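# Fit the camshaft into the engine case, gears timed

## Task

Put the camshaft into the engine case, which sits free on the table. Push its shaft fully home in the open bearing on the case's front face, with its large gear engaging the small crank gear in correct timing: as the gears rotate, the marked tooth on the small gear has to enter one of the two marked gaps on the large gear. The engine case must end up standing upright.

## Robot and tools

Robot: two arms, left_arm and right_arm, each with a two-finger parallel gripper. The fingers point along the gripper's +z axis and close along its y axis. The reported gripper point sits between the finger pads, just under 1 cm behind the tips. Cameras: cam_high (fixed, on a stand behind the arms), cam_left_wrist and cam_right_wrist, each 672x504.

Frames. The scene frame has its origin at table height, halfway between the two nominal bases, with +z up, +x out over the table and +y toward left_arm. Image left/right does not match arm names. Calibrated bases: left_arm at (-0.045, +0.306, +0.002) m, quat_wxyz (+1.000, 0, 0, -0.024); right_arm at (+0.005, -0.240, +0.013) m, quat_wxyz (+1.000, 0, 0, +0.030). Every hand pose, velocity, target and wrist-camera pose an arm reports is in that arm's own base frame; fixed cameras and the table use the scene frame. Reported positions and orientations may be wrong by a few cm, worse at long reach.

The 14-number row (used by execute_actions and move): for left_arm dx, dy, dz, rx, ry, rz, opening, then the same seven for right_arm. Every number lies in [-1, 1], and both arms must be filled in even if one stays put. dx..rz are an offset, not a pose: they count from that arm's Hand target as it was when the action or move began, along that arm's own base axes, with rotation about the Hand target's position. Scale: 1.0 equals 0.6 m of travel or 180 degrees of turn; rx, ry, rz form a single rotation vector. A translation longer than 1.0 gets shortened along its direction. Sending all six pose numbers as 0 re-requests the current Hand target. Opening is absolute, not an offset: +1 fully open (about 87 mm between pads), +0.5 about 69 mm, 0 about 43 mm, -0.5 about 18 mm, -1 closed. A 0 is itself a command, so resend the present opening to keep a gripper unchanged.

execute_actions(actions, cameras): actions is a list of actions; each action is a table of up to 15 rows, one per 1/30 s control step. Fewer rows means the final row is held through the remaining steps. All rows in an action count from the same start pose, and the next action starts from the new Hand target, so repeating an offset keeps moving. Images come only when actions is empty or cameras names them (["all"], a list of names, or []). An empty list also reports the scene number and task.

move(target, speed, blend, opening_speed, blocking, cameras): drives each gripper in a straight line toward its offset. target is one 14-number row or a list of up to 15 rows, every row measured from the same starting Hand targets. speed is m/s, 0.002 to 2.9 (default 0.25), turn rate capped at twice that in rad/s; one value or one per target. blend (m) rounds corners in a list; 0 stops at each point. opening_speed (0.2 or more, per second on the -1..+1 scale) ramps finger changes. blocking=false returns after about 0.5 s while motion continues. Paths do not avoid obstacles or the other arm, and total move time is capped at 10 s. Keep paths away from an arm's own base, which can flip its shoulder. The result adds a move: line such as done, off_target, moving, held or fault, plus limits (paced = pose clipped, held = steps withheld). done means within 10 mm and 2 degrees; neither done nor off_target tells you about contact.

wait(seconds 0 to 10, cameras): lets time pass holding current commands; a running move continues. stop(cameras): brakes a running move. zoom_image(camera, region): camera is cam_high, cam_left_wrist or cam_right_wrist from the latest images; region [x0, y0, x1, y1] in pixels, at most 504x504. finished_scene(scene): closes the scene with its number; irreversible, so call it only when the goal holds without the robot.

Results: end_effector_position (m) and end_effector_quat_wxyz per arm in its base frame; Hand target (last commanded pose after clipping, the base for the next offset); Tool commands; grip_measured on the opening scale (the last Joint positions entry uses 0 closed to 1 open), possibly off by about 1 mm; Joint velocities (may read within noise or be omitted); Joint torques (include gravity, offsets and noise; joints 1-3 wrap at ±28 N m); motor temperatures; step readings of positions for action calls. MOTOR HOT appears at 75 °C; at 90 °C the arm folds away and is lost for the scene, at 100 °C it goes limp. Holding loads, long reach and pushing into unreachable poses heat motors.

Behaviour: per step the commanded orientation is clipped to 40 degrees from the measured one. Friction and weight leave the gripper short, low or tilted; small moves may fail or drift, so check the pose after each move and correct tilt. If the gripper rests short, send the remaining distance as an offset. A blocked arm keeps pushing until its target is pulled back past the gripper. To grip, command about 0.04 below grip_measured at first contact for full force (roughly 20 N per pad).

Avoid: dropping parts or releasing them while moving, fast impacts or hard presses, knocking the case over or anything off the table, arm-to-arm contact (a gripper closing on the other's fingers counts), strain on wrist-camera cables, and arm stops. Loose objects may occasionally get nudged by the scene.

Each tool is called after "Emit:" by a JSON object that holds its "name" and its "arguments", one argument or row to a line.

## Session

Scene 1 solved. Scene 2.

Emit:
{"name": "execute_actions", "arguments": {
  "actions": []
}}

Emit:
{"name": "zoom_image", "arguments": {
  "camera": "cam_high",
  "region": [180, 160, 460, 340]
}}

Scene clock: 0.00 s.
left_arm: end_effector_position=(+0.2369, -0.0439, +0.1679) grip_measured=+0.998 end_effector_quat_wxyz=(+0.539, -0.129, +0.829, -0.083) | right_arm: end_effector_position=(+0.2450, +0.2420, +0.3516) grip_measured=+0.968 end_effector_quat_wxyz=(+0.582, -0.112, +0.685, +0.422)
Joint positions: left_arm=[-0.327 0.496 0.528 -0.471 -0.299 -0.445 0.999] | right_arm=[0.657 0.877 0.892 0.021 -0.133 0.469 0.984]
Joint velocities: within noise
Joint torques (N m): no reading
Motor temperatures (°C): left_arm=[23 25 28 29 26 25 24] | right_arm=[25 32 33 31 27 26 28]
Heat: left arm: 29 °C; right arm: 33 °C.
Hand target: left_arm +0.2363, -0.0434, +0.1690; +0.538, -0.129, +0.829, -0.082 | right_arm +0.2445, +0.2416, +0.3590; +0.589, -0.113, +0.678, +0.425
Tool commands: left_gripper/opening=+1.0 right_gripper/opening=+1.0

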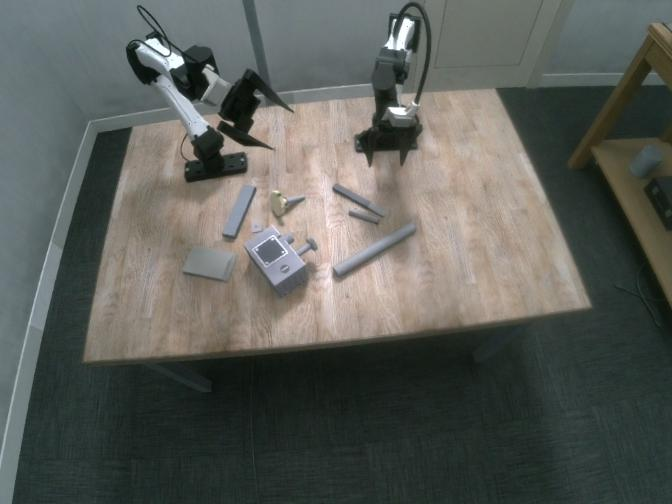

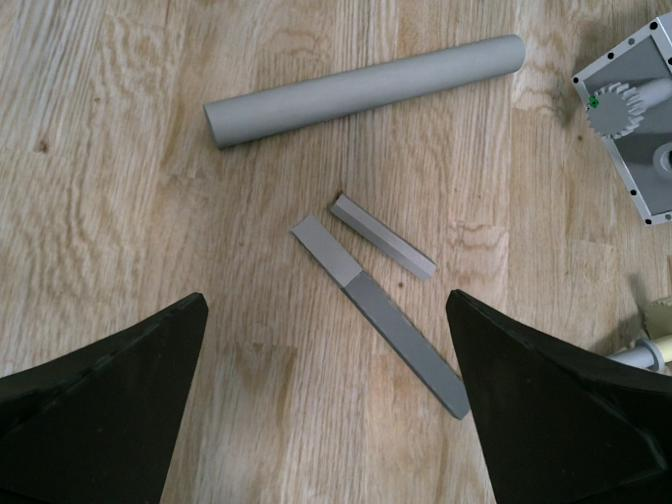

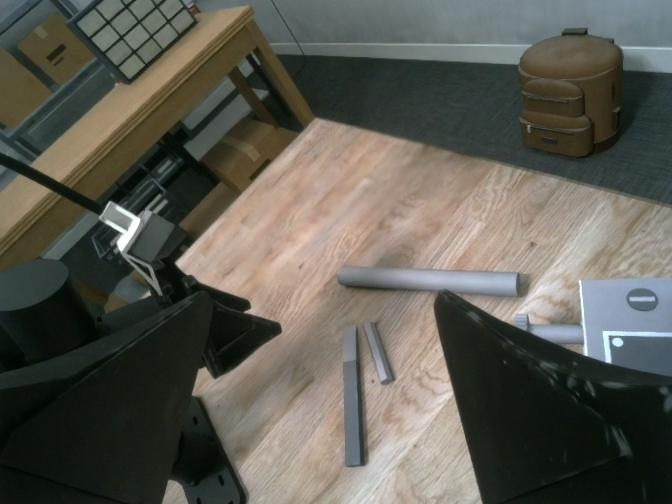

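Scaled by 1.800 from the camera's 672x504 image, which has a finer 960x720 frame.

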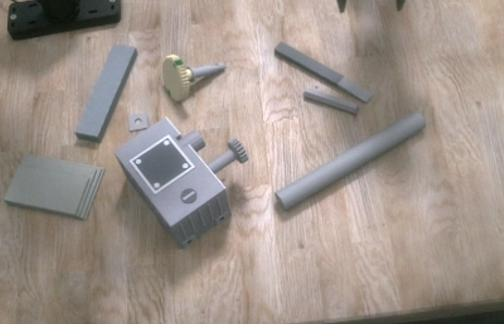

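Emit:
{"name": "move", "arguments": {
  "target": [0,0,0,0,0,0,1.0,0.0928,-0.3697,-0.3148,-0.2137,0.0946,-0.1529,0],
  "speed": 0.3,
  "cameras": ["all"]
}}

Scene clock: 94.07 s.
left_arm: end_effector_position=(+0.2369, -0.0439, +0.1679) grip_measured=+0.998 end_effector_quat_wxyz=(+0.539, -0.129, +0.829, -0.083) | right_arm: end_effector_position=(+0.2971, +0.0237, +0.1712) grip_measured=+0.000 end_effector_quat_wxyz=(+0.492, -0.076, +0.866, +0.051)
Joint positions: left_arm=[-0.327 0.496 0.528 -0.471 -0.299 -0.445 0.999] | right_arm=[-0.01 0.896 0.716 -0.366 -0.173 -0.088 0.5]
Joint torques (N m): left_arm=[-0.29 1.06 8.8 2.07 -0.1 -0.07] | right_arm=[-0.5 -1.03 4.83 1.89 0.05 -0.1]
Motor temperatures (°C): left_arm=[23 25 36 36 26 25 24] | right_arm=[25 31 38 37 27 26 28]
Heat: left arm: 36 °C; right arm: 38 °C.
Hand target: left_arm +0.2363, -0.0434, +0.1690; +0.538, -0.129, +0.829, -0.082 | right_arm +0.3002, +0.0198, +0.1702; +0.498, -0.074, +0.863, +0.044
Off the commanded pose: left_arm 0.001 m, 0 deg | right_arm 0.005 m, 1 deg.
move: done

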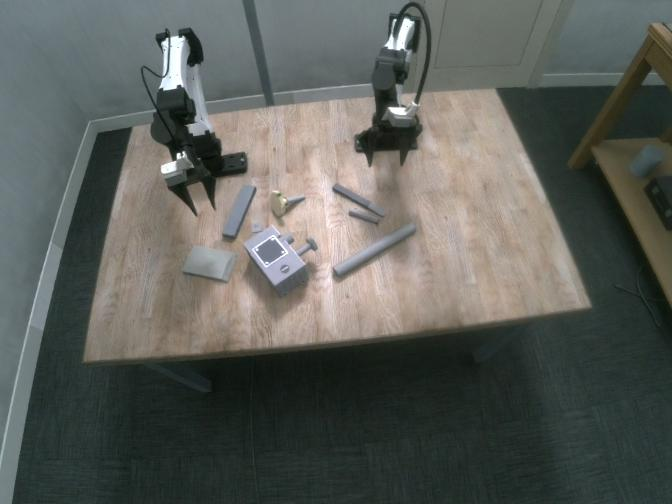

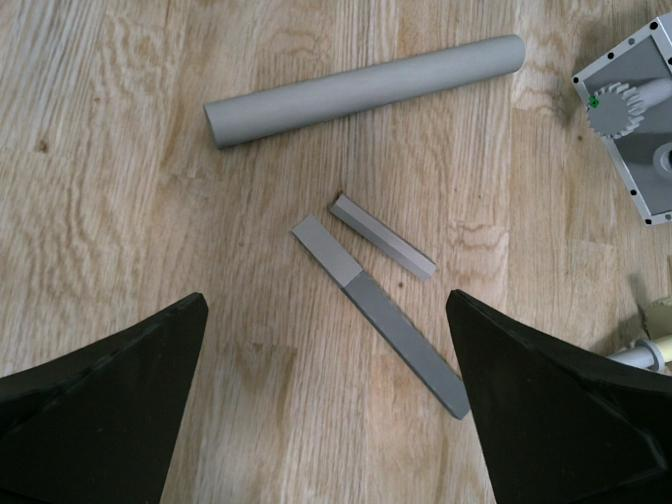

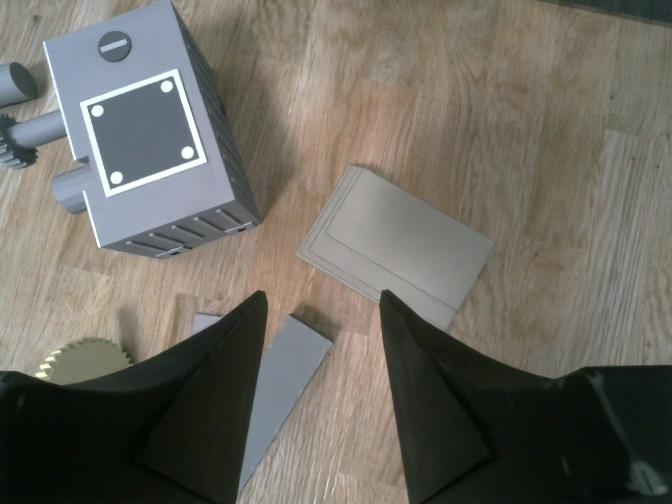

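Emit:
{"name": "move", "arguments": {
  "target": [-0.05,-0.17,0.05,0,0,0,0.0,0,0,0,0,0,0,0],
  "speed": 0.25,
  "cameras": ["cam_left_wrist"]
}}

Scene clock: 104.97 s.
left_arm: end_effector_position=(+0.2051, -0.1468, +0.1913) grip_measured=+0.000 end_effector_quat_wxyz=(+0.531, -0.122, +0.834, -0.086) | right_arm: end_effector_position=(+0.2972, +0.0236, +0.1712) grip_measured=+0.000 end_effector_quat_wxyz=(+0.492, -0.076, +0.866, +0.051)
Joint positions: left_arm=[-1.127 0.854 0.782 -0.737 -0.95 -1.012 0.5] | right_arm=[-0.01 0.896 0.716 -0.366 -0.173 -0.088 0.5]
Joint torques (N m): left_arm=[-0.92 0.02 10.35 1.32 -0.74 -0.2] | right_arm=[-0.49 -1.05 4.83 1.88 0.05 -0.11]
Heat: left arm: 37 °C; right arm: 38 °C.
Hand target: left_arm +0.2063, -0.1453, +0.1989; +0.538, -0.129, +0.829, -0.082 | right_arm +0.3002, +0.0197, +0.1702; +0.498, -0.074, +0.863, +0.044
Off the commanded pose: left_arm 0.008 m, 1 deg | right_arm 0.005 m, 1 deg.
move: done
Images, in order (width x height): cam_left_wrist 672x504.

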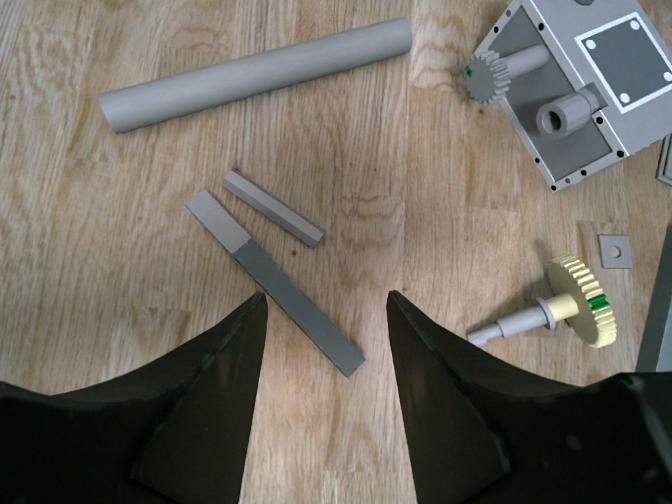

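Emit:
{"name": "zoom_image", "arguments": {
  "camera": "cam_left_wrist",
  "region": [450, 40, 620, 160]
}}

Emit:
{"name": "zoom_image", "arguments": {
  "camera": "cam_left_wrist",
  "region": [460, 240, 640, 360]
}}

Scaled by 2.965 from the camera's 672x504 image, which has a finer 960x720 frame.

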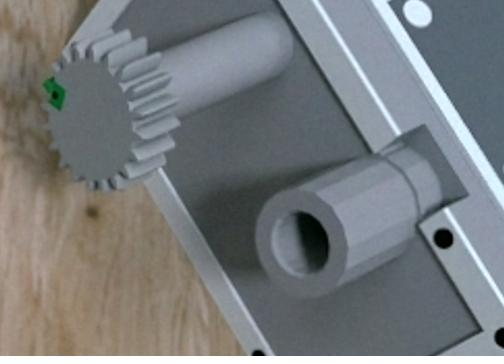

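Scaled by 2.800 from the camera's 672x504 image, which has a finer 960x720 frame.

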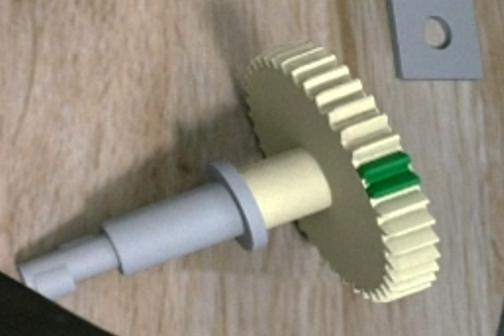

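Emit:
{"name": "move", "arguments": {
  "target": [0.03,-0.17,0.03,0.538,-0.082,-0.719,0.2,0,0,0,0,0,0,0],
  "speed": 0.5,
  "cameras": ["cam_left_wrist","cam_high","cam_right_wrist"]
}}

Scene clock: 198.90 s.
left_arm: end_effector_position=(+0.2250, -0.2485, +0.2172) grip_measured=+0.200 end_effector_quat_wxyz=(+0.183, +0.954, +0.235, +0.040) | right_arm: end_effector_position=(+0.2972, +0.0236, +0.1712) grip_measured=+0.000 end_effector_quat_wxyz=(+0.492, -0.076, +0.866, +0.051)
Joint positions: left_arm=[-0.921 1.478 1.532 -1.255 0.071 1.724 0.6] | right_arm=[-0.01 0.896 0.716 -0.366 -0.173 -0.088 0.5]
Joint torques (N m): left_arm=[-0.83 -3.49 9.44 0.73 0.02 -0.01] | right_arm=[-0.51 -1.02 4.79 1.89 0.06 -0.12]
Motor temperatures (°C): left_arm=[23 24 39 34 27 25 24] | right_arm=[25 30 37 42 27 26 27]
Heat: left arm: 39 °C; right arm: 42 °C.
Hand target: left_arm +0.2244, -0.2474, +0.2171; +0.169, +0.958, +0.229, +0.041 | right_arm +0.3001, +0.0197, +0.1701; +0.497, -0.074, +0.863, +0.044
Off the commanded pose: left_arm 0.001 m, 2 deg | right_arm 0.005 m, 1 deg.
move: done

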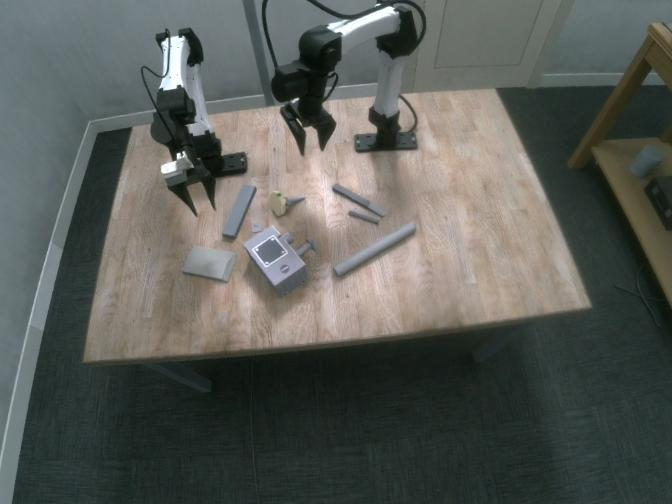

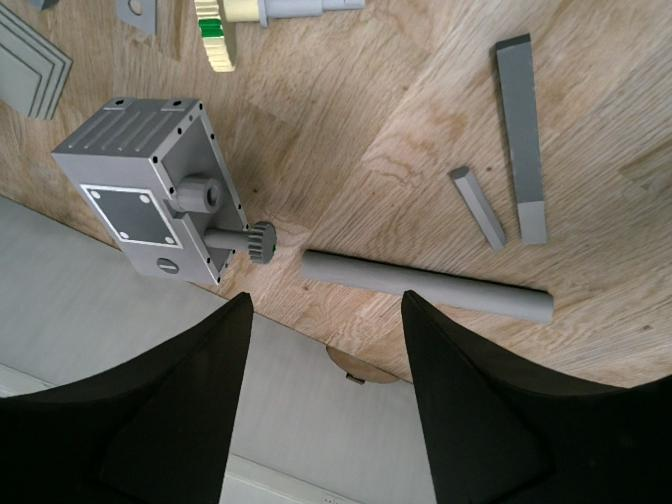

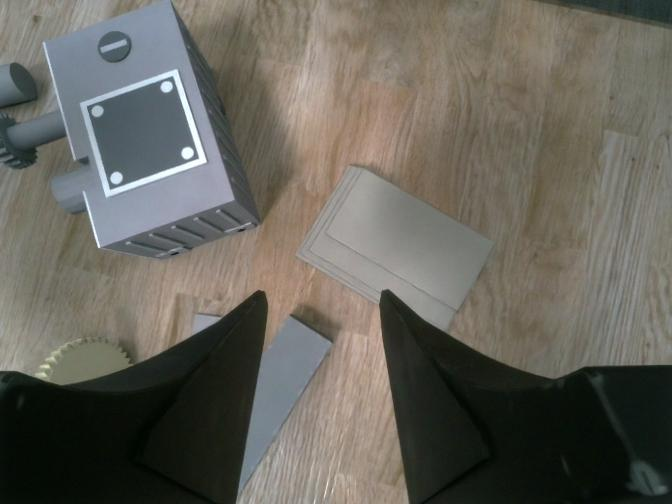

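Emit:
{"name": "move", "arguments": {
  "target": [0.067,-0.167,-0.09,0,0,0,0.2,0,0,0,0,0,0,0],
  "speed": 0.2,
  "cameras": ["cam_left_wrist","cam_right_wrist"]
}}

Scene clock: 224.77 s.
left_arm: end_effector_position=(+0.2621, -0.3443, +0.1621) grip_measured=+0.200 end_effector_quat_wxyz=(+0.170, +0.958, +0.226, +0.036) | right_arm: end_effector_position=(+0.2972, +0.0236, +0.1712) grip_measured=+0.000 end_effector_quat_wxyz=(+0.492, -0.076, +0.866, +0.051)
Joint positions: left_arm=[-0.998 1.845 1.721 -1.1 0.045 1.672 0.6] | right_arm=[-0.01 0.896 0.716 -0.366 -0.173 -0.088 0.5]
Joint torques (N m): left_arm=[-0.7 -6.84 9.68 0.96 0.02 -0.16] | right_arm=[-0.5 -1.02 4.83 1.89 0.06 -0.11]
Heat: left arm: 40 °C; right arm: 42 °C.
Hand target: left_arm +0.2646, -0.3475, +0.1630; +0.169, +0.958, +0.229, +0.041 | right_arm +0.3001, +0.0197, +0.1701; +0.497, -0.074, +0.863, +0.044
Off the commanded pose: left_arm 0.004 m, 1 deg | right_arm 0.005 m, 1 deg.
move: done
Images, in order (width x height): cam_left_wrist 672x504, cam_right_wrist 672x504.

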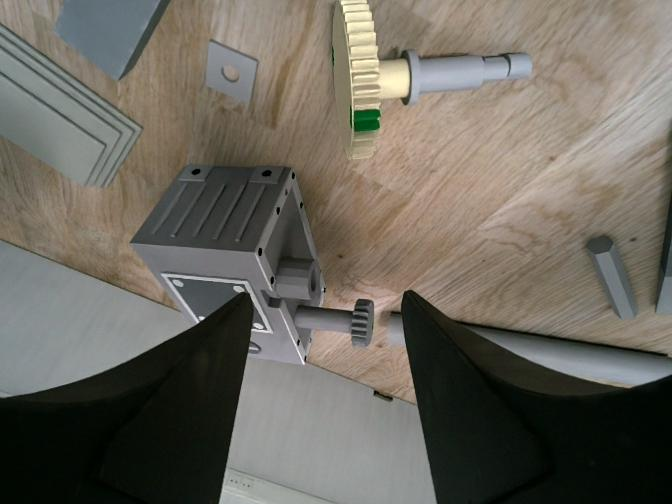

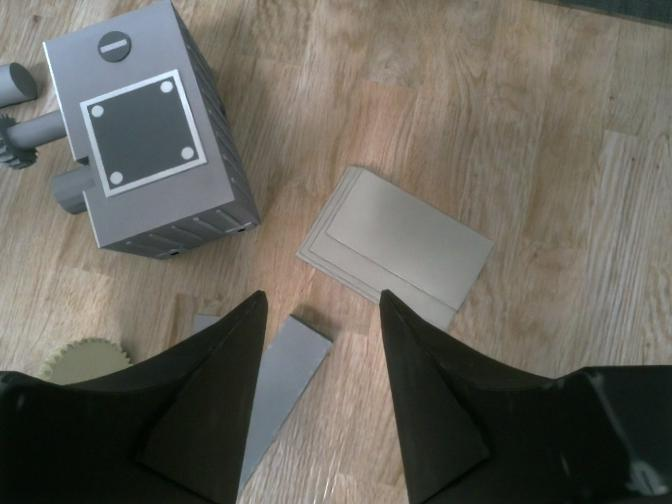

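Emit:
{"name": "move", "arguments": {
  "target": [0.01,-0.0275,-0.09,0,0,0,0.2,0,0,0,0,0,0,0],
  "speed": 0.12,
  "cameras": ["cam_left_wrist"]
}}

Scene clock: 240.80 s.
left_arm: end_effector_position=(+0.2737, -0.3656, +0.1202) grip_measured=+0.200 end_effector_quat_wxyz=(+0.184, +0.955, +0.228, +0.042) | right_arm: end_effector_position=(+0.2972, +0.0236, +0.1712) grip_measured=+0.000 end_effector_quat_wxyz=(+0.492, -0.076, +0.866, +0.051)
Joint positions: left_arm=[-1.003 1.907 1.625 -0.91 0.04 1.663 0.6] | right_arm=[-0.01 0.896 0.716 -0.366 -0.173 -0.088 0.5]
Joint torques (N m): left_arm=[-1.11 -7.31 6.64 1.06 0.01 -0.17] | right_arm=[-0.51 -1.02 4.79 1.88 0.05 -0.12]
Heat: left arm: 41 °C; right arm: 43 °C.
Hand target: left_arm +0.2706, -0.3641, +0.1091; +0.169, +0.958, +0.229, +0.041 | right_arm +0.3001, +0.0197, +0.1701; +0.497, -0.074, +0.863, +0.044
Off the commanded pose: left_arm 0.012 m, 2 deg | right_arm 0.005 m, 1 deg.
move: off_target (left_arm)
Images, in order (width x height): cam_left_wrist 672x504.

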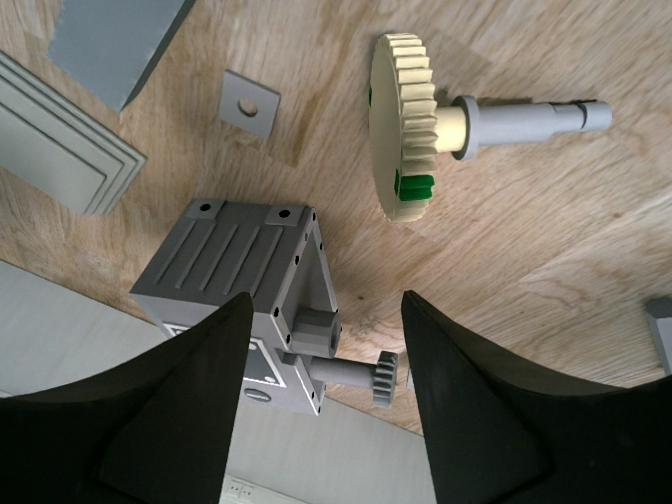

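Emit:
{"name": "move", "arguments": {
  "target": [-0.0417,0.0327,-0.0285,-0.0265,-0.0051,0.0196,0.2,0,0,0,0,0,0,0],
  "speed": 0.12,
  "cameras": ["cam_left_wrist"]
}}

Scene clock: 266.37 s.
left_arm: end_effector_position=(+0.2478, -0.3478, +0.0854) grip_measured=+0.200 end_effector_quat_wxyz=(+0.204, +0.944, +0.257, +0.039) | right_arm: end_effector_position=(+0.2972, +0.0236, +0.1713) grip_measured=+0.000 end_effector_quat_wxyz=(+0.492, -0.076, +0.866, +0.051)
Joint positions: left_arm=[-1.036 1.792 1.326 -0.687 0.033 1.568 0.6] | right_arm=[-0.01 0.896 0.716 -0.365 -0.173 -0.088 0.5]
Joint torques (N m): left_arm=[-0.76 -10.06 6.17 1.13 0.01 -0.18] | right_arm=[-0.49 -1.02 4.82 1.89 0.06 -0.11]
Motor temperatures (°C): left_arm=[23 30 38 33 26 25 24] | right_arm=[25 29 37 43 27 26 27]
Heat: left arm: 38 °C; right arm: 43 °C.
Hand target: left_arm +0.2456, -0.3444, +0.0919; +0.209, +0.942, +0.259, +0.044 | right_arm +0.3002, +0.0197, +0.1701; +0.498, -0.074, +0.863, +0.044
Off the commanded pose: left_arm 0.008 m, 1 deg | right_arm 0.005 m, 1 deg.
move: done
Images, in order (width x height): cam_left_wrist 672x504.

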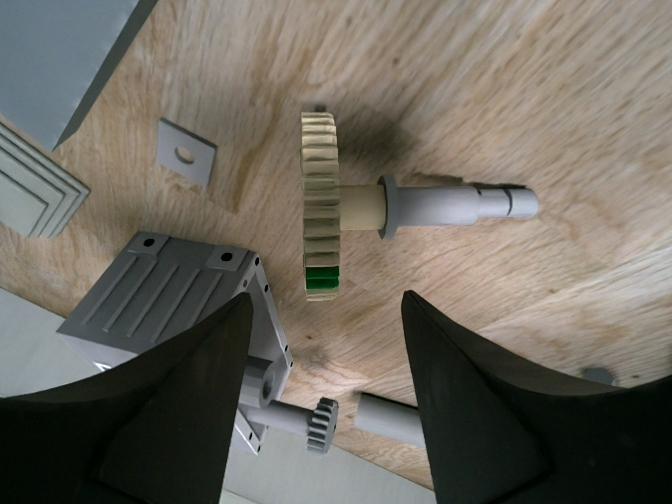

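Emit:
{"name": "move", "arguments": {
  "target": [-0.0148,-0.0223,-0.0253,0,0,0,0.0,0,0,0,0,0,0,0],
  "speed": 0.05,
  "cameras": ["cam_left_wrist"]
}}

Scene clock: 284.97 s.
left_arm: end_effector_position=(+0.2387, -0.3623, +0.0864) grip_measured=+0.000 end_effector_quat_wxyz=(+0.223, +0.940, +0.254, +0.043) | right_arm: end_effector_position=(+0.2972, +0.0236, +0.1713) grip_measured=+0.000 end_effector_quat_wxyz=(+0.492, -0.076, +0.866, +0.051)
Joint positions: left_arm=[-1.078 1.792 1.314 -0.635 0.016 1.532 0.5] | right_arm=[-0.01 0.896 0.716 -0.365 -0.173 -0.088 0.5]
Joint torques (N m): left_arm=[-0.68 -6.9 6.23 1.22 -0.01 -0.17] | right_arm=[-0.49 -1.05 4.82 1.89 0.05 -0.11]
Heat: left arm: 37 °C; right arm: 44 °C.
Hand target: left_arm +0.2365, -0.3578, +0.0767; +0.209, +0.942, +0.258, +0.044 | right_arm +0.3002, +0.0197, +0.1701; +0.498, -0.074, +0.863, +0.044
Off the commanded pose: left_arm 0.011 m, 2 deg | right_arm 0.005 m, 1 deg.
move: off_target (left_arm)
Images, in order (width x height): cam_left_wrist 672x504.

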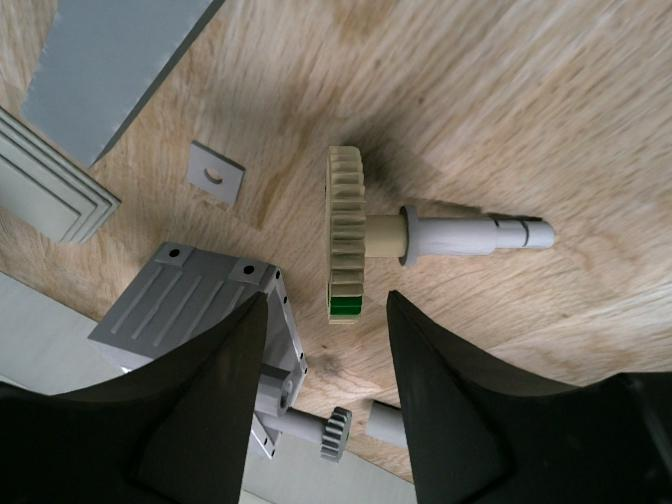

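Emit:
{"name": "move", "arguments": {
  "target": [0.0107,0.0072,-0.0318,0,0,0,0.0,0,0,0,0,0,0,0],
  "speed": 0.05,
  "cameras": ["cam_left_wrist"]
}}

Scene clock: 293.90 s.
left_arm: end_effector_position=(+0.2433, -0.3585, +0.0705) grip_measured=+0.000 end_effector_quat_wxyz=(+0.226, +0.938, +0.261, +0.046) | right_arm: end_effector_position=(+0.2972, +0.0236, +0.1713) grip_measured=+0.000 end_effector_quat_wxyz=(+0.492, -0.076, +0.866, +0.051)
Joint positions: left_arm=[-1.064 1.801 1.257 -0.562 0.016 1.531 0.5] | right_arm=[-0.01 0.896 0.716 -0.365 -0.173 -0.088 0.5]
Joint torques (N m): left_arm=[0.17 -6.15 6.3 1.24 0.11 0.01] | right_arm=[-0.5 -1.02 4.85 1.88 0.05 -0.11]
Heat: left arm: 37 °C; right arm: 44 °C.
Hand target: left_arm +0.2430, -0.3535, +0.0576; +0.209, +0.942, +0.258, +0.044 | right_arm +0.3002, +0.0197, +0.1701; +0.498, -0.074, +0.863, +0.044
Off the commanded pose: left_arm 0.014 m, 2 deg | right_arm 0.005 m, 1 deg.
move: off_target (left_arm)
Images, in order (width x height): cam_left_wrist 672x504.

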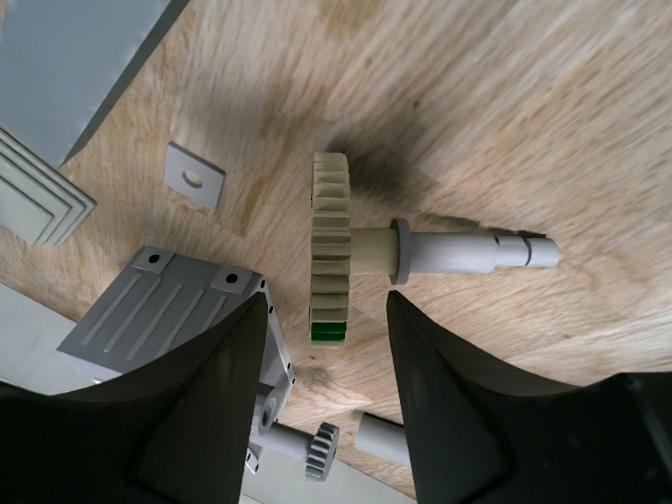

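Emit:
{"name": "move", "arguments": {
  "target": [0,0,0,0,0,0,-0.95,0,0,0,0,0,0,0],
  "speed": 0.05,
  "opening_speed": 0.5,
  "cameras": ["cam_left_wrist"]
}}

Scene clock: 300.73 s.
left_arm: end_effector_position=(+0.2435, -0.3588, +0.0706) grip_measured=-0.641 end_effector_quat_wxyz=(+0.226, +0.938, +0.260, +0.046) | right_arm: end_effector_position=(+0.2972, +0.0236, +0.1713) grip_measured=+0.000 end_effector_quat_wxyz=(+0.492, -0.076, +0.866, +0.051)
Joint positions: left_arm=[-1.064 1.801 1.257 -0.56 0.016 1.532 0.179] | right_arm=[-0.01 0.896 0.716 -0.365 -0.173 -0.088 0.5]
Joint torques (N m): left_arm=[0.18 -6.16 6.31 1.23 0.11 0] | right_arm=[-0.47 -1.02 4.82 1.88 0.05 -0.11]
Heat: left arm: 37 °C; right arm: 44 °C.
Hand target: left_arm +0.2430, -0.3535, +0.0576; +0.209, +0.942, +0.258, +0.044 | right_arm +0.3002, +0.0197, +0.1701; +0.498, -0.074, +0.863, +0.044
Off the commanded pose: left_arm 0.014 m, 2 deg | right_arm 0.005 m, 1 deg.
move: off_target (left_arm)
Images, in order (width x height): cam_left_wrist 672x504.

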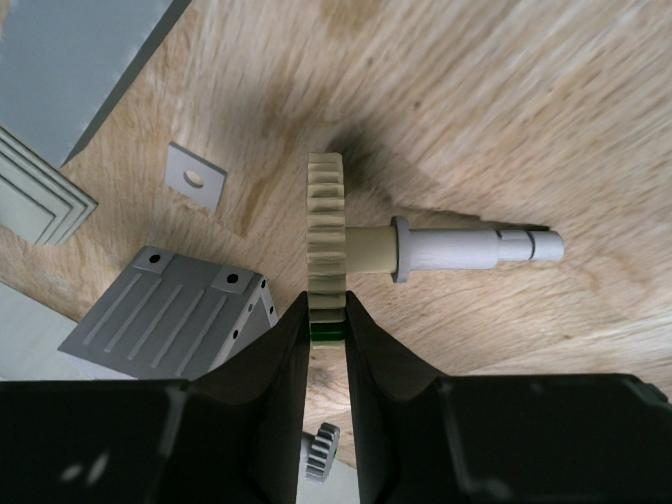

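Emit:
{"name": "move", "arguments": {
  "target": [0,0,0.15,0,0,0,-0.95,0,0,0,0,0,0,0],
  "speed": 0.12,
  "cameras": ["cam_left_wrist","cam_right_wrist"]
}}

Scene clock: 354.93 s.
left_arm: end_effector_position=(+0.2408, -0.3539, +0.1259) grip_measured=-0.641 end_effector_quat_wxyz=(+0.192, +0.945, +0.262, +0.038) | right_arm: end_effector_position=(+0.2972, +0.0236, +0.1713) grip_measured=+0.000 end_effector_quat_wxyz=(+0.492, -0.076, +0.866, +0.051)
Joint positions: left_arm=[-1.064 1.8 1.508 -0.886 0.016 1.532 0.179] | right_arm=[-0.01 0.896 0.716 -0.365 -0.173 -0.088 0.5]
Joint torques (N m): left_arm=[0.16 -10.65 10.3 0.86 0.11 0] | right_arm=[-0.5 -1.01 4.83 1.88 0.05 -0.11]
Heat: left arm: 37 °C; right arm: 45 °C.
Hand target: left_arm +0.2430, -0.3535, +0.1476; +0.209, +0.942, +0.258, +0.044 | right_arm +0.3002, +0.0197, +0.1701; +0.497, -0.074, +0.863, +0.044
Off the commanded pose: left_arm 0.022 m, 2 deg | right_arm 0.005 m, 1 deg.
move: off_target (left_arm)
Images, in order (width x height): cam_left_wrist 672x504, cam_right_wrist 672x504.

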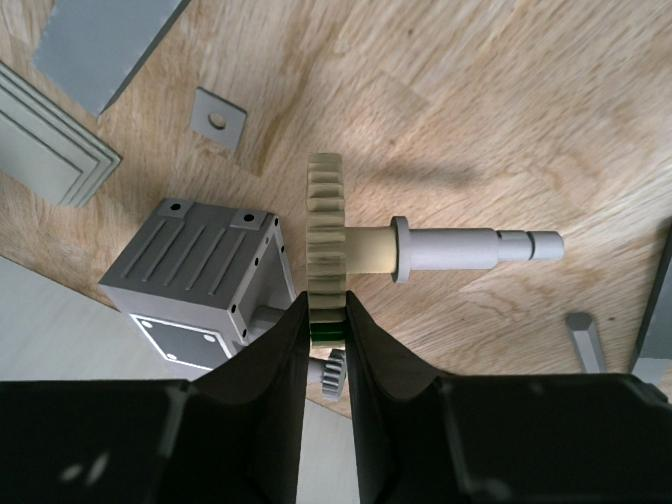

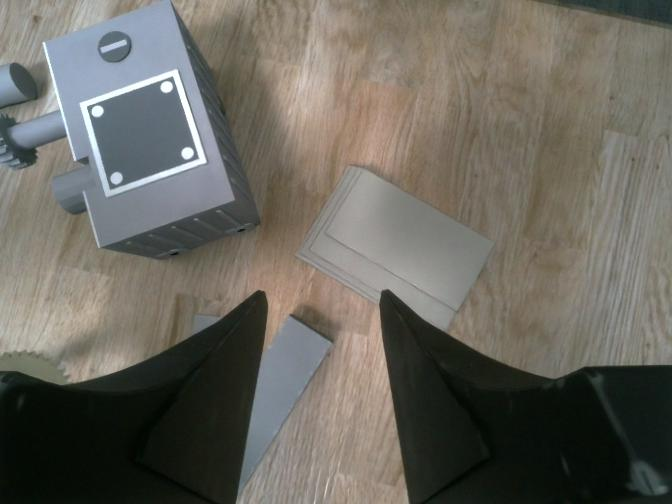

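Emit:
{"name": "move", "arguments": {
  "target": [0.0117,0.2558,0.037,0.0449,0.1458,0.4992,-0.95,0,0,0,0,0,0,0],
  "speed": 0.3,
  "cameras": ["all"]
}}

Scene clock: 363.13 s.
left_arm: end_effector_position=(+0.2602, -0.2049, +0.1684) grip_measured=-0.641 end_effector_quat_wxyz=(+0.035, +0.488, +0.872, +0.002) | right_arm: end_effector_position=(+0.2972, +0.0236, +0.1713) grip_measured=+0.000 end_effector_quat_wxyz=(+0.492, -0.076, +0.866, +0.051)
Joint positions: left_arm=[-0.715 1.91 1.899 -1.492 -0.019 0.306 0.18] | right_arm=[-0.01 0.896 0.716 -0.365 -0.173 -0.088 0.5]
Joint torques (N m): left_arm=[-0.1 -6.76 9.35 -0.17 0.26 -0.16] | right_arm=[-0.49 -1.03 4.83 1.88 0.06 -0.11]
Heat: left arm: 38 °C; right arm: 45 °C.
Hand target: left_arm +0.2500, -0.1999, +0.1698; +0.000, +0.484, +0.875, +0.000 | right_arm +0.3002, +0.0197, +0.1701; +0.497, -0.074, +0.863, +0.044
Off the commanded pose: left_arm 0.011 m, 4 deg | right_arm 0.005 m, 1 deg.
joint sent to its limit (left arm) — joint 4 (wrist pitch), lower limit. The joint targets still meet the commanded pose.
move: off_target (left_arm)

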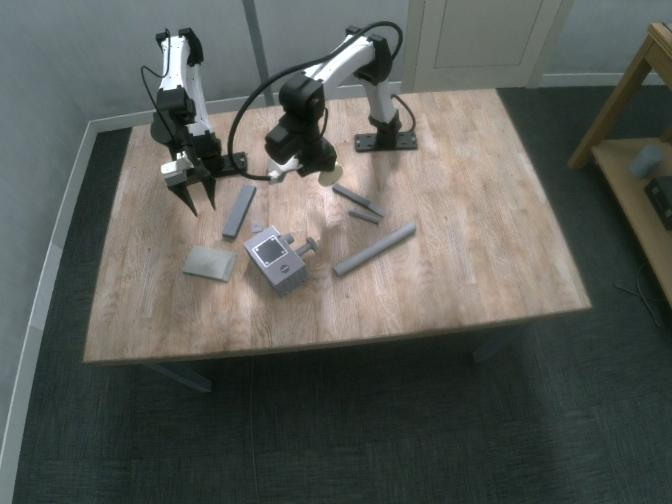

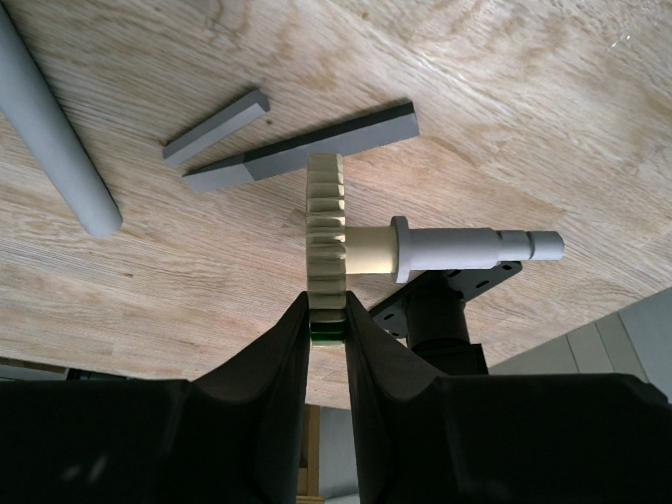

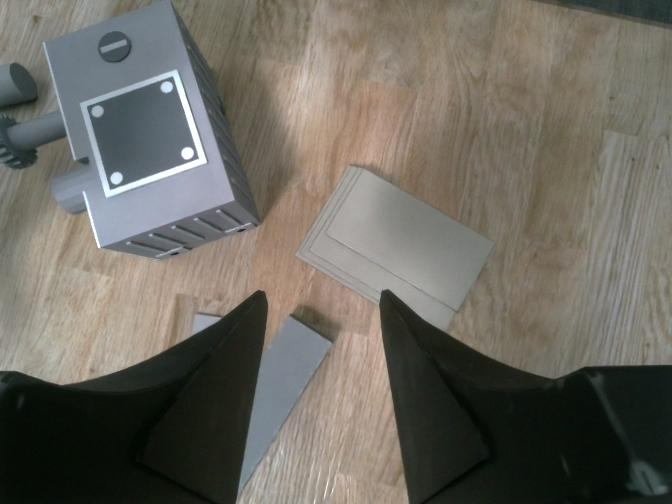

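Emit:
{"name": "move", "arguments": {
  "target": [0.0417,0.0167,-0.05,-0.0108,-0.0617,0.5313,-0.95,0,0,0,0,0,0,0],
  "speed": 0.35,
  "cameras": ["all"]
}}

Scene clock: 376.83 s.
left_arm: end_effector_position=(+0.2763, -0.1955, +0.1300) grip_measured=-0.641 end_effector_quat_wxyz=(+0.068, -0.316, +0.946, +0.033) | right_arm: end_effector_position=(+0.2972, +0.0236, +0.1713) grip_measured=+0.000 end_effector_quat_wxyz=(+0.492, -0.076, +0.866, +0.051)
Joint positions: left_arm=[-0.578 1.849 1.673 -1.362 -0.148 -1.221 0.18] | right_arm=[-0.01 0.896 0.716 -0.365 -0.173 -0.088 0.5]
Joint torques (N m): left_arm=[0.09 -10.95 6 0.37 -0.34 -0.19] | right_arm=[-0.49 -0.99 4.83 1.88 0.06 -0.11]
Heat: left arm: 38 °C; right arm: 45 °C.
Hand target: left_arm +0.2751, -0.1901, +0.1399; +0.082, -0.324, +0.942, +0.028 | right_arm +0.3002, +0.0197, +0.1701; +0.497, -0.074, +0.863, +0.044
Off the commanded pose: left_arm 0.011 m, 2 deg | right_arm 0.005 m, 1 deg.
move: off_target (left_arm)

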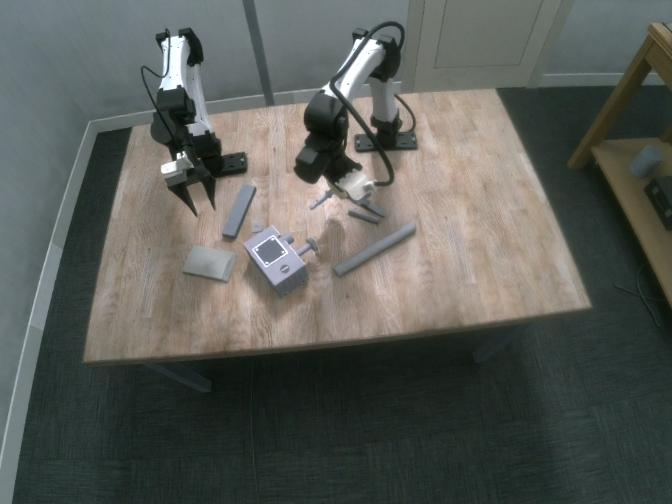

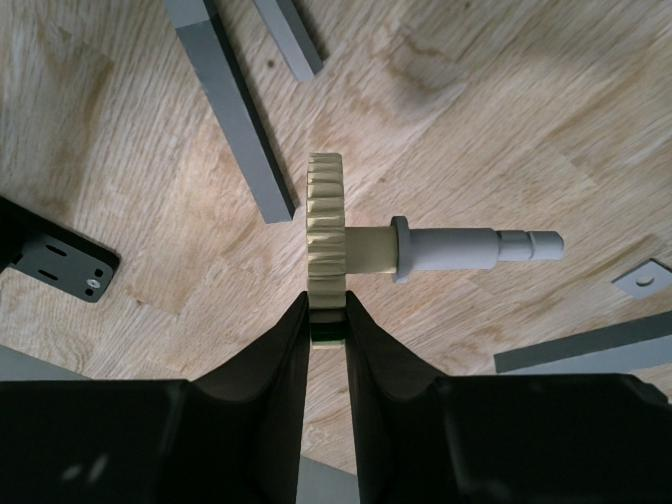

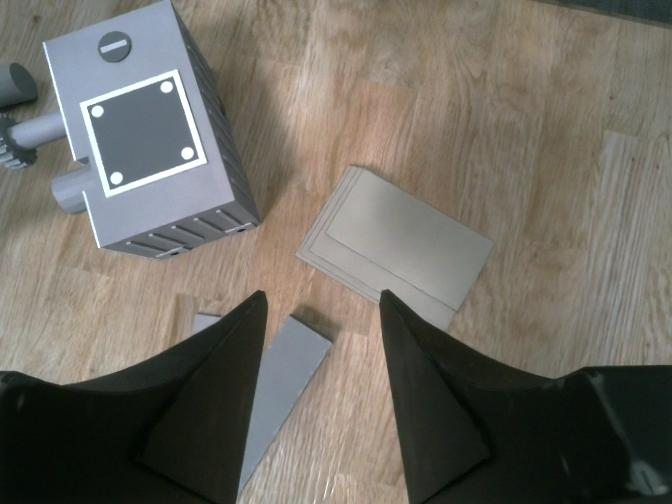

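Emit:
{"name": "move", "arguments": {
  "target": [0.0328,-0.0258,-0.0333,0,0,0,-0.95,-0.0835,0.2005,-0.0835,0.0708,-0.1531,0.1631,-0.9],
  "speed": 0.2,
  "cameras": ["all"]
}}

Scene clock: 403.17 s.
left_arm: end_effector_position=(+0.2889, -0.2036, +0.1191) grip_measured=-0.641 end_effector_quat_wxyz=(+0.075, -0.320, +0.944, +0.026) | right_arm: end_effector_position=(+0.2522, +0.1385, +0.1211) grip_measured=-0.900 end_effector_quat_wxyz=(+0.650, -0.245, +0.680, +0.234)
Joint positions: left_arm=[-0.578 1.886 1.679 -1.312 -0.149 -1.227 0.18] | right_arm=[0.23 0.734 0.016 0.668 -0.462 -0.023 0.05]
Joint torques (N m): left_arm=[-0.54 -6.69 9.66 0.41 -0.34 -0.19] | right_arm=[0.34 0.68 4.44 1.93 -0.1 0]
Motor temperatures (°C): left_arm=[23 38 36 30 26 25 26] | right_arm=[25 28 37 45 27 26 27]
Heat: left arm: 38 °C; right arm: 45 °C.
Hand target: left_arm +0.2947, -0.2054, +0.1199; +0.082, -0.324, +0.942, +0.028 | right_arm +0.2501, +0.1401, +0.1200; +0.664, -0.242, +0.665, +0.242
Off the commanded pose: left_arm 0.006 m, 1 deg | right_arm 0.003 m, 3 deg.
joint sent to its limit (right arm) — joint 3 (elbow), lower limit, where the elbow is as bent as it goes. The joint targets still meet the commanded pose.
move: off_target (right_arm)

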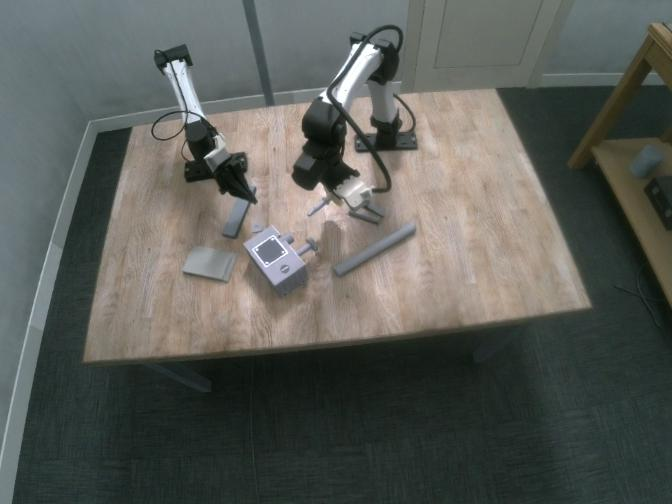

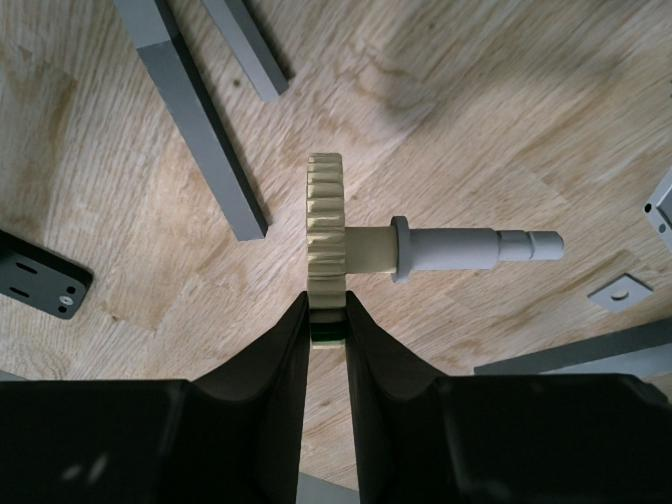

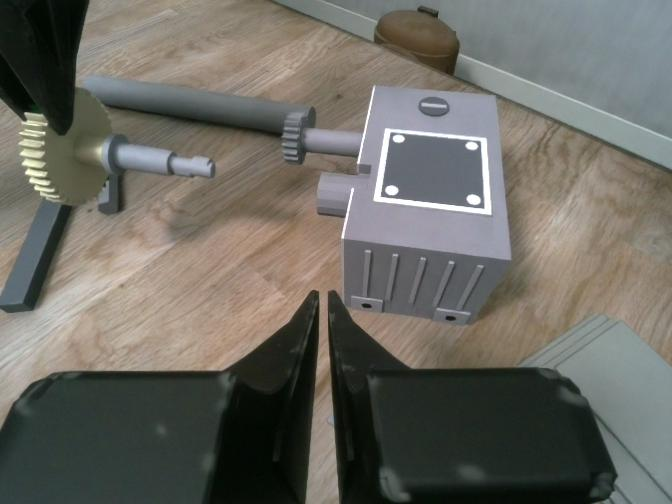

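Emit:
{"name": "zoom_image", "arguments": {
  "camera": "cam_right_wrist",
  "region": [0, 60, 240, 240]
}}

Emit:
{"name": "zoom_image", "arguments": {
  "camera": "cam_right_wrist",
  "region": [260, 70, 500, 250]
}}

Scaled by 2.100 from the camera's 672x504 image, which has a finer 960x720 frame.

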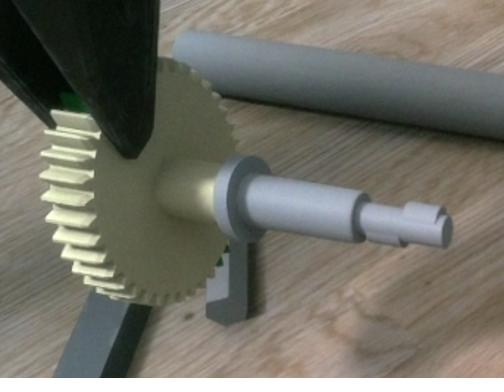

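Scaled by 2.100 from the camera's 672x504 image, which has a finer 960x720 frame.

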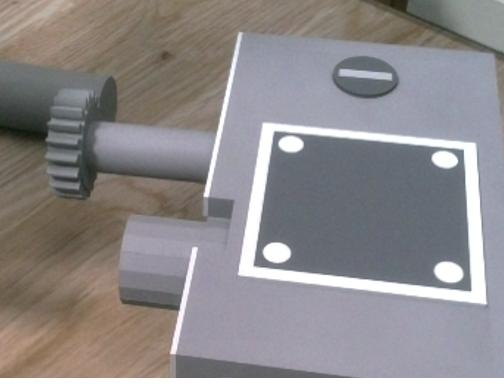

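Emit:
{"name": "move", "arguments": {
  "target": [0.032,-0.038,-0.042,0,0,0.0139,-0.95,0,0,0,0,0,0,-0.9],
  "speed": 0.12,
  "cameras": ["cam_left_wrist","cam_right_wrist"]
}}

Scene clock: 441.00 s.
left_arm: end_effector_position=(+0.3086, -0.2260, +0.0939) grip_measured=-0.641 end_effector_quat_wxyz=(+0.073, -0.341, +0.937, +0.028) | right_arm: end_effector_position=(+0.2521, +0.1386, +0.1214) grip_measured=-0.900 end_effector_quat_wxyz=(+0.650, -0.246, +0.679, +0.235)
Joint positions: left_arm=[-0.598 2.005 1.745 -1.269 -0.151 -1.292 0.18] | right_arm=[0.23 0.734 0.016 0.67 -0.463 -0.022 0.05]
Joint torques (N m): left_arm=[-0.69 -7.75 9.68 0.37 -0.35 -0.19] | right_arm=[0.32 0.72 4.42 1.94 -0.09 -0.01]
Heat: left arm: 38 °C; right arm: 45 °C.
Hand target: left_arm +0.3140, -0.2283, +0.0947; +0.081, -0.345, +0.935, +0.030 | right_arm +0.2500, +0.1401, +0.1201; +0.664, -0.242, +0.665, +0.242
Off the commanded pose: left_arm 0.006 m, 1 deg | right_arm 0.003 m, 2 deg.
joint sent to its limit (right arm) — joint 3 (elbow), lower limit, where the elbow is as bent as it goes. The joint targets still meet the commanded pose.
move: done
Images, in order (width x height): cam_left_wrist 672x504, cam_right_wrist 672x504.

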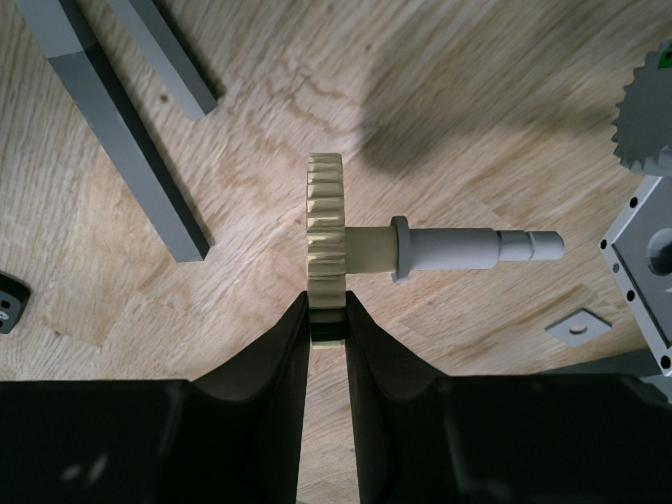

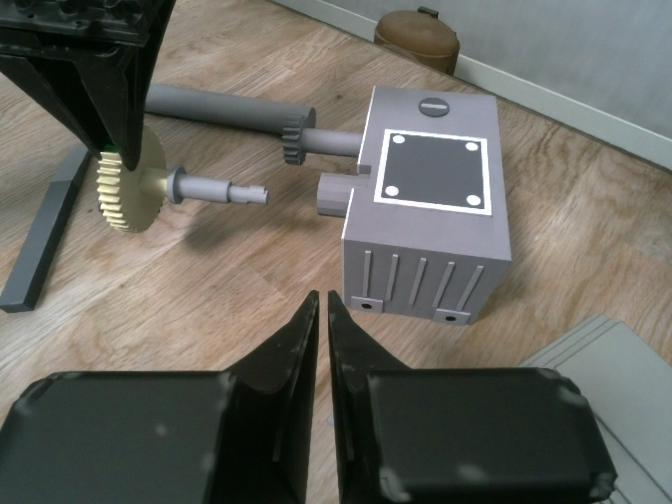

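Emit:
{"name": "zoom_image", "arguments": {
  "camera": "cam_left_wrist",
  "region": [472, 20, 672, 390]
}}

Emit:
{"name": "zoom_image", "arguments": {
  "camera": "cam_right_wrist",
  "region": [90, 100, 390, 250]
}}

Scaled by 1.362 from the camera's 672x504 image, which has a finer 960x720 frame.

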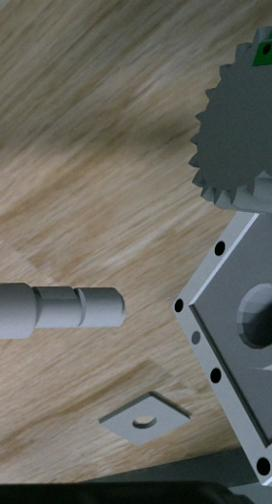

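Scaled by 1.680 from the camera's 672x504 image, which has a finer 960x720 frame.

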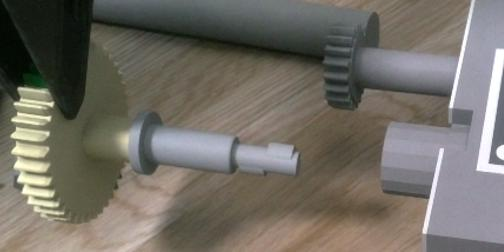

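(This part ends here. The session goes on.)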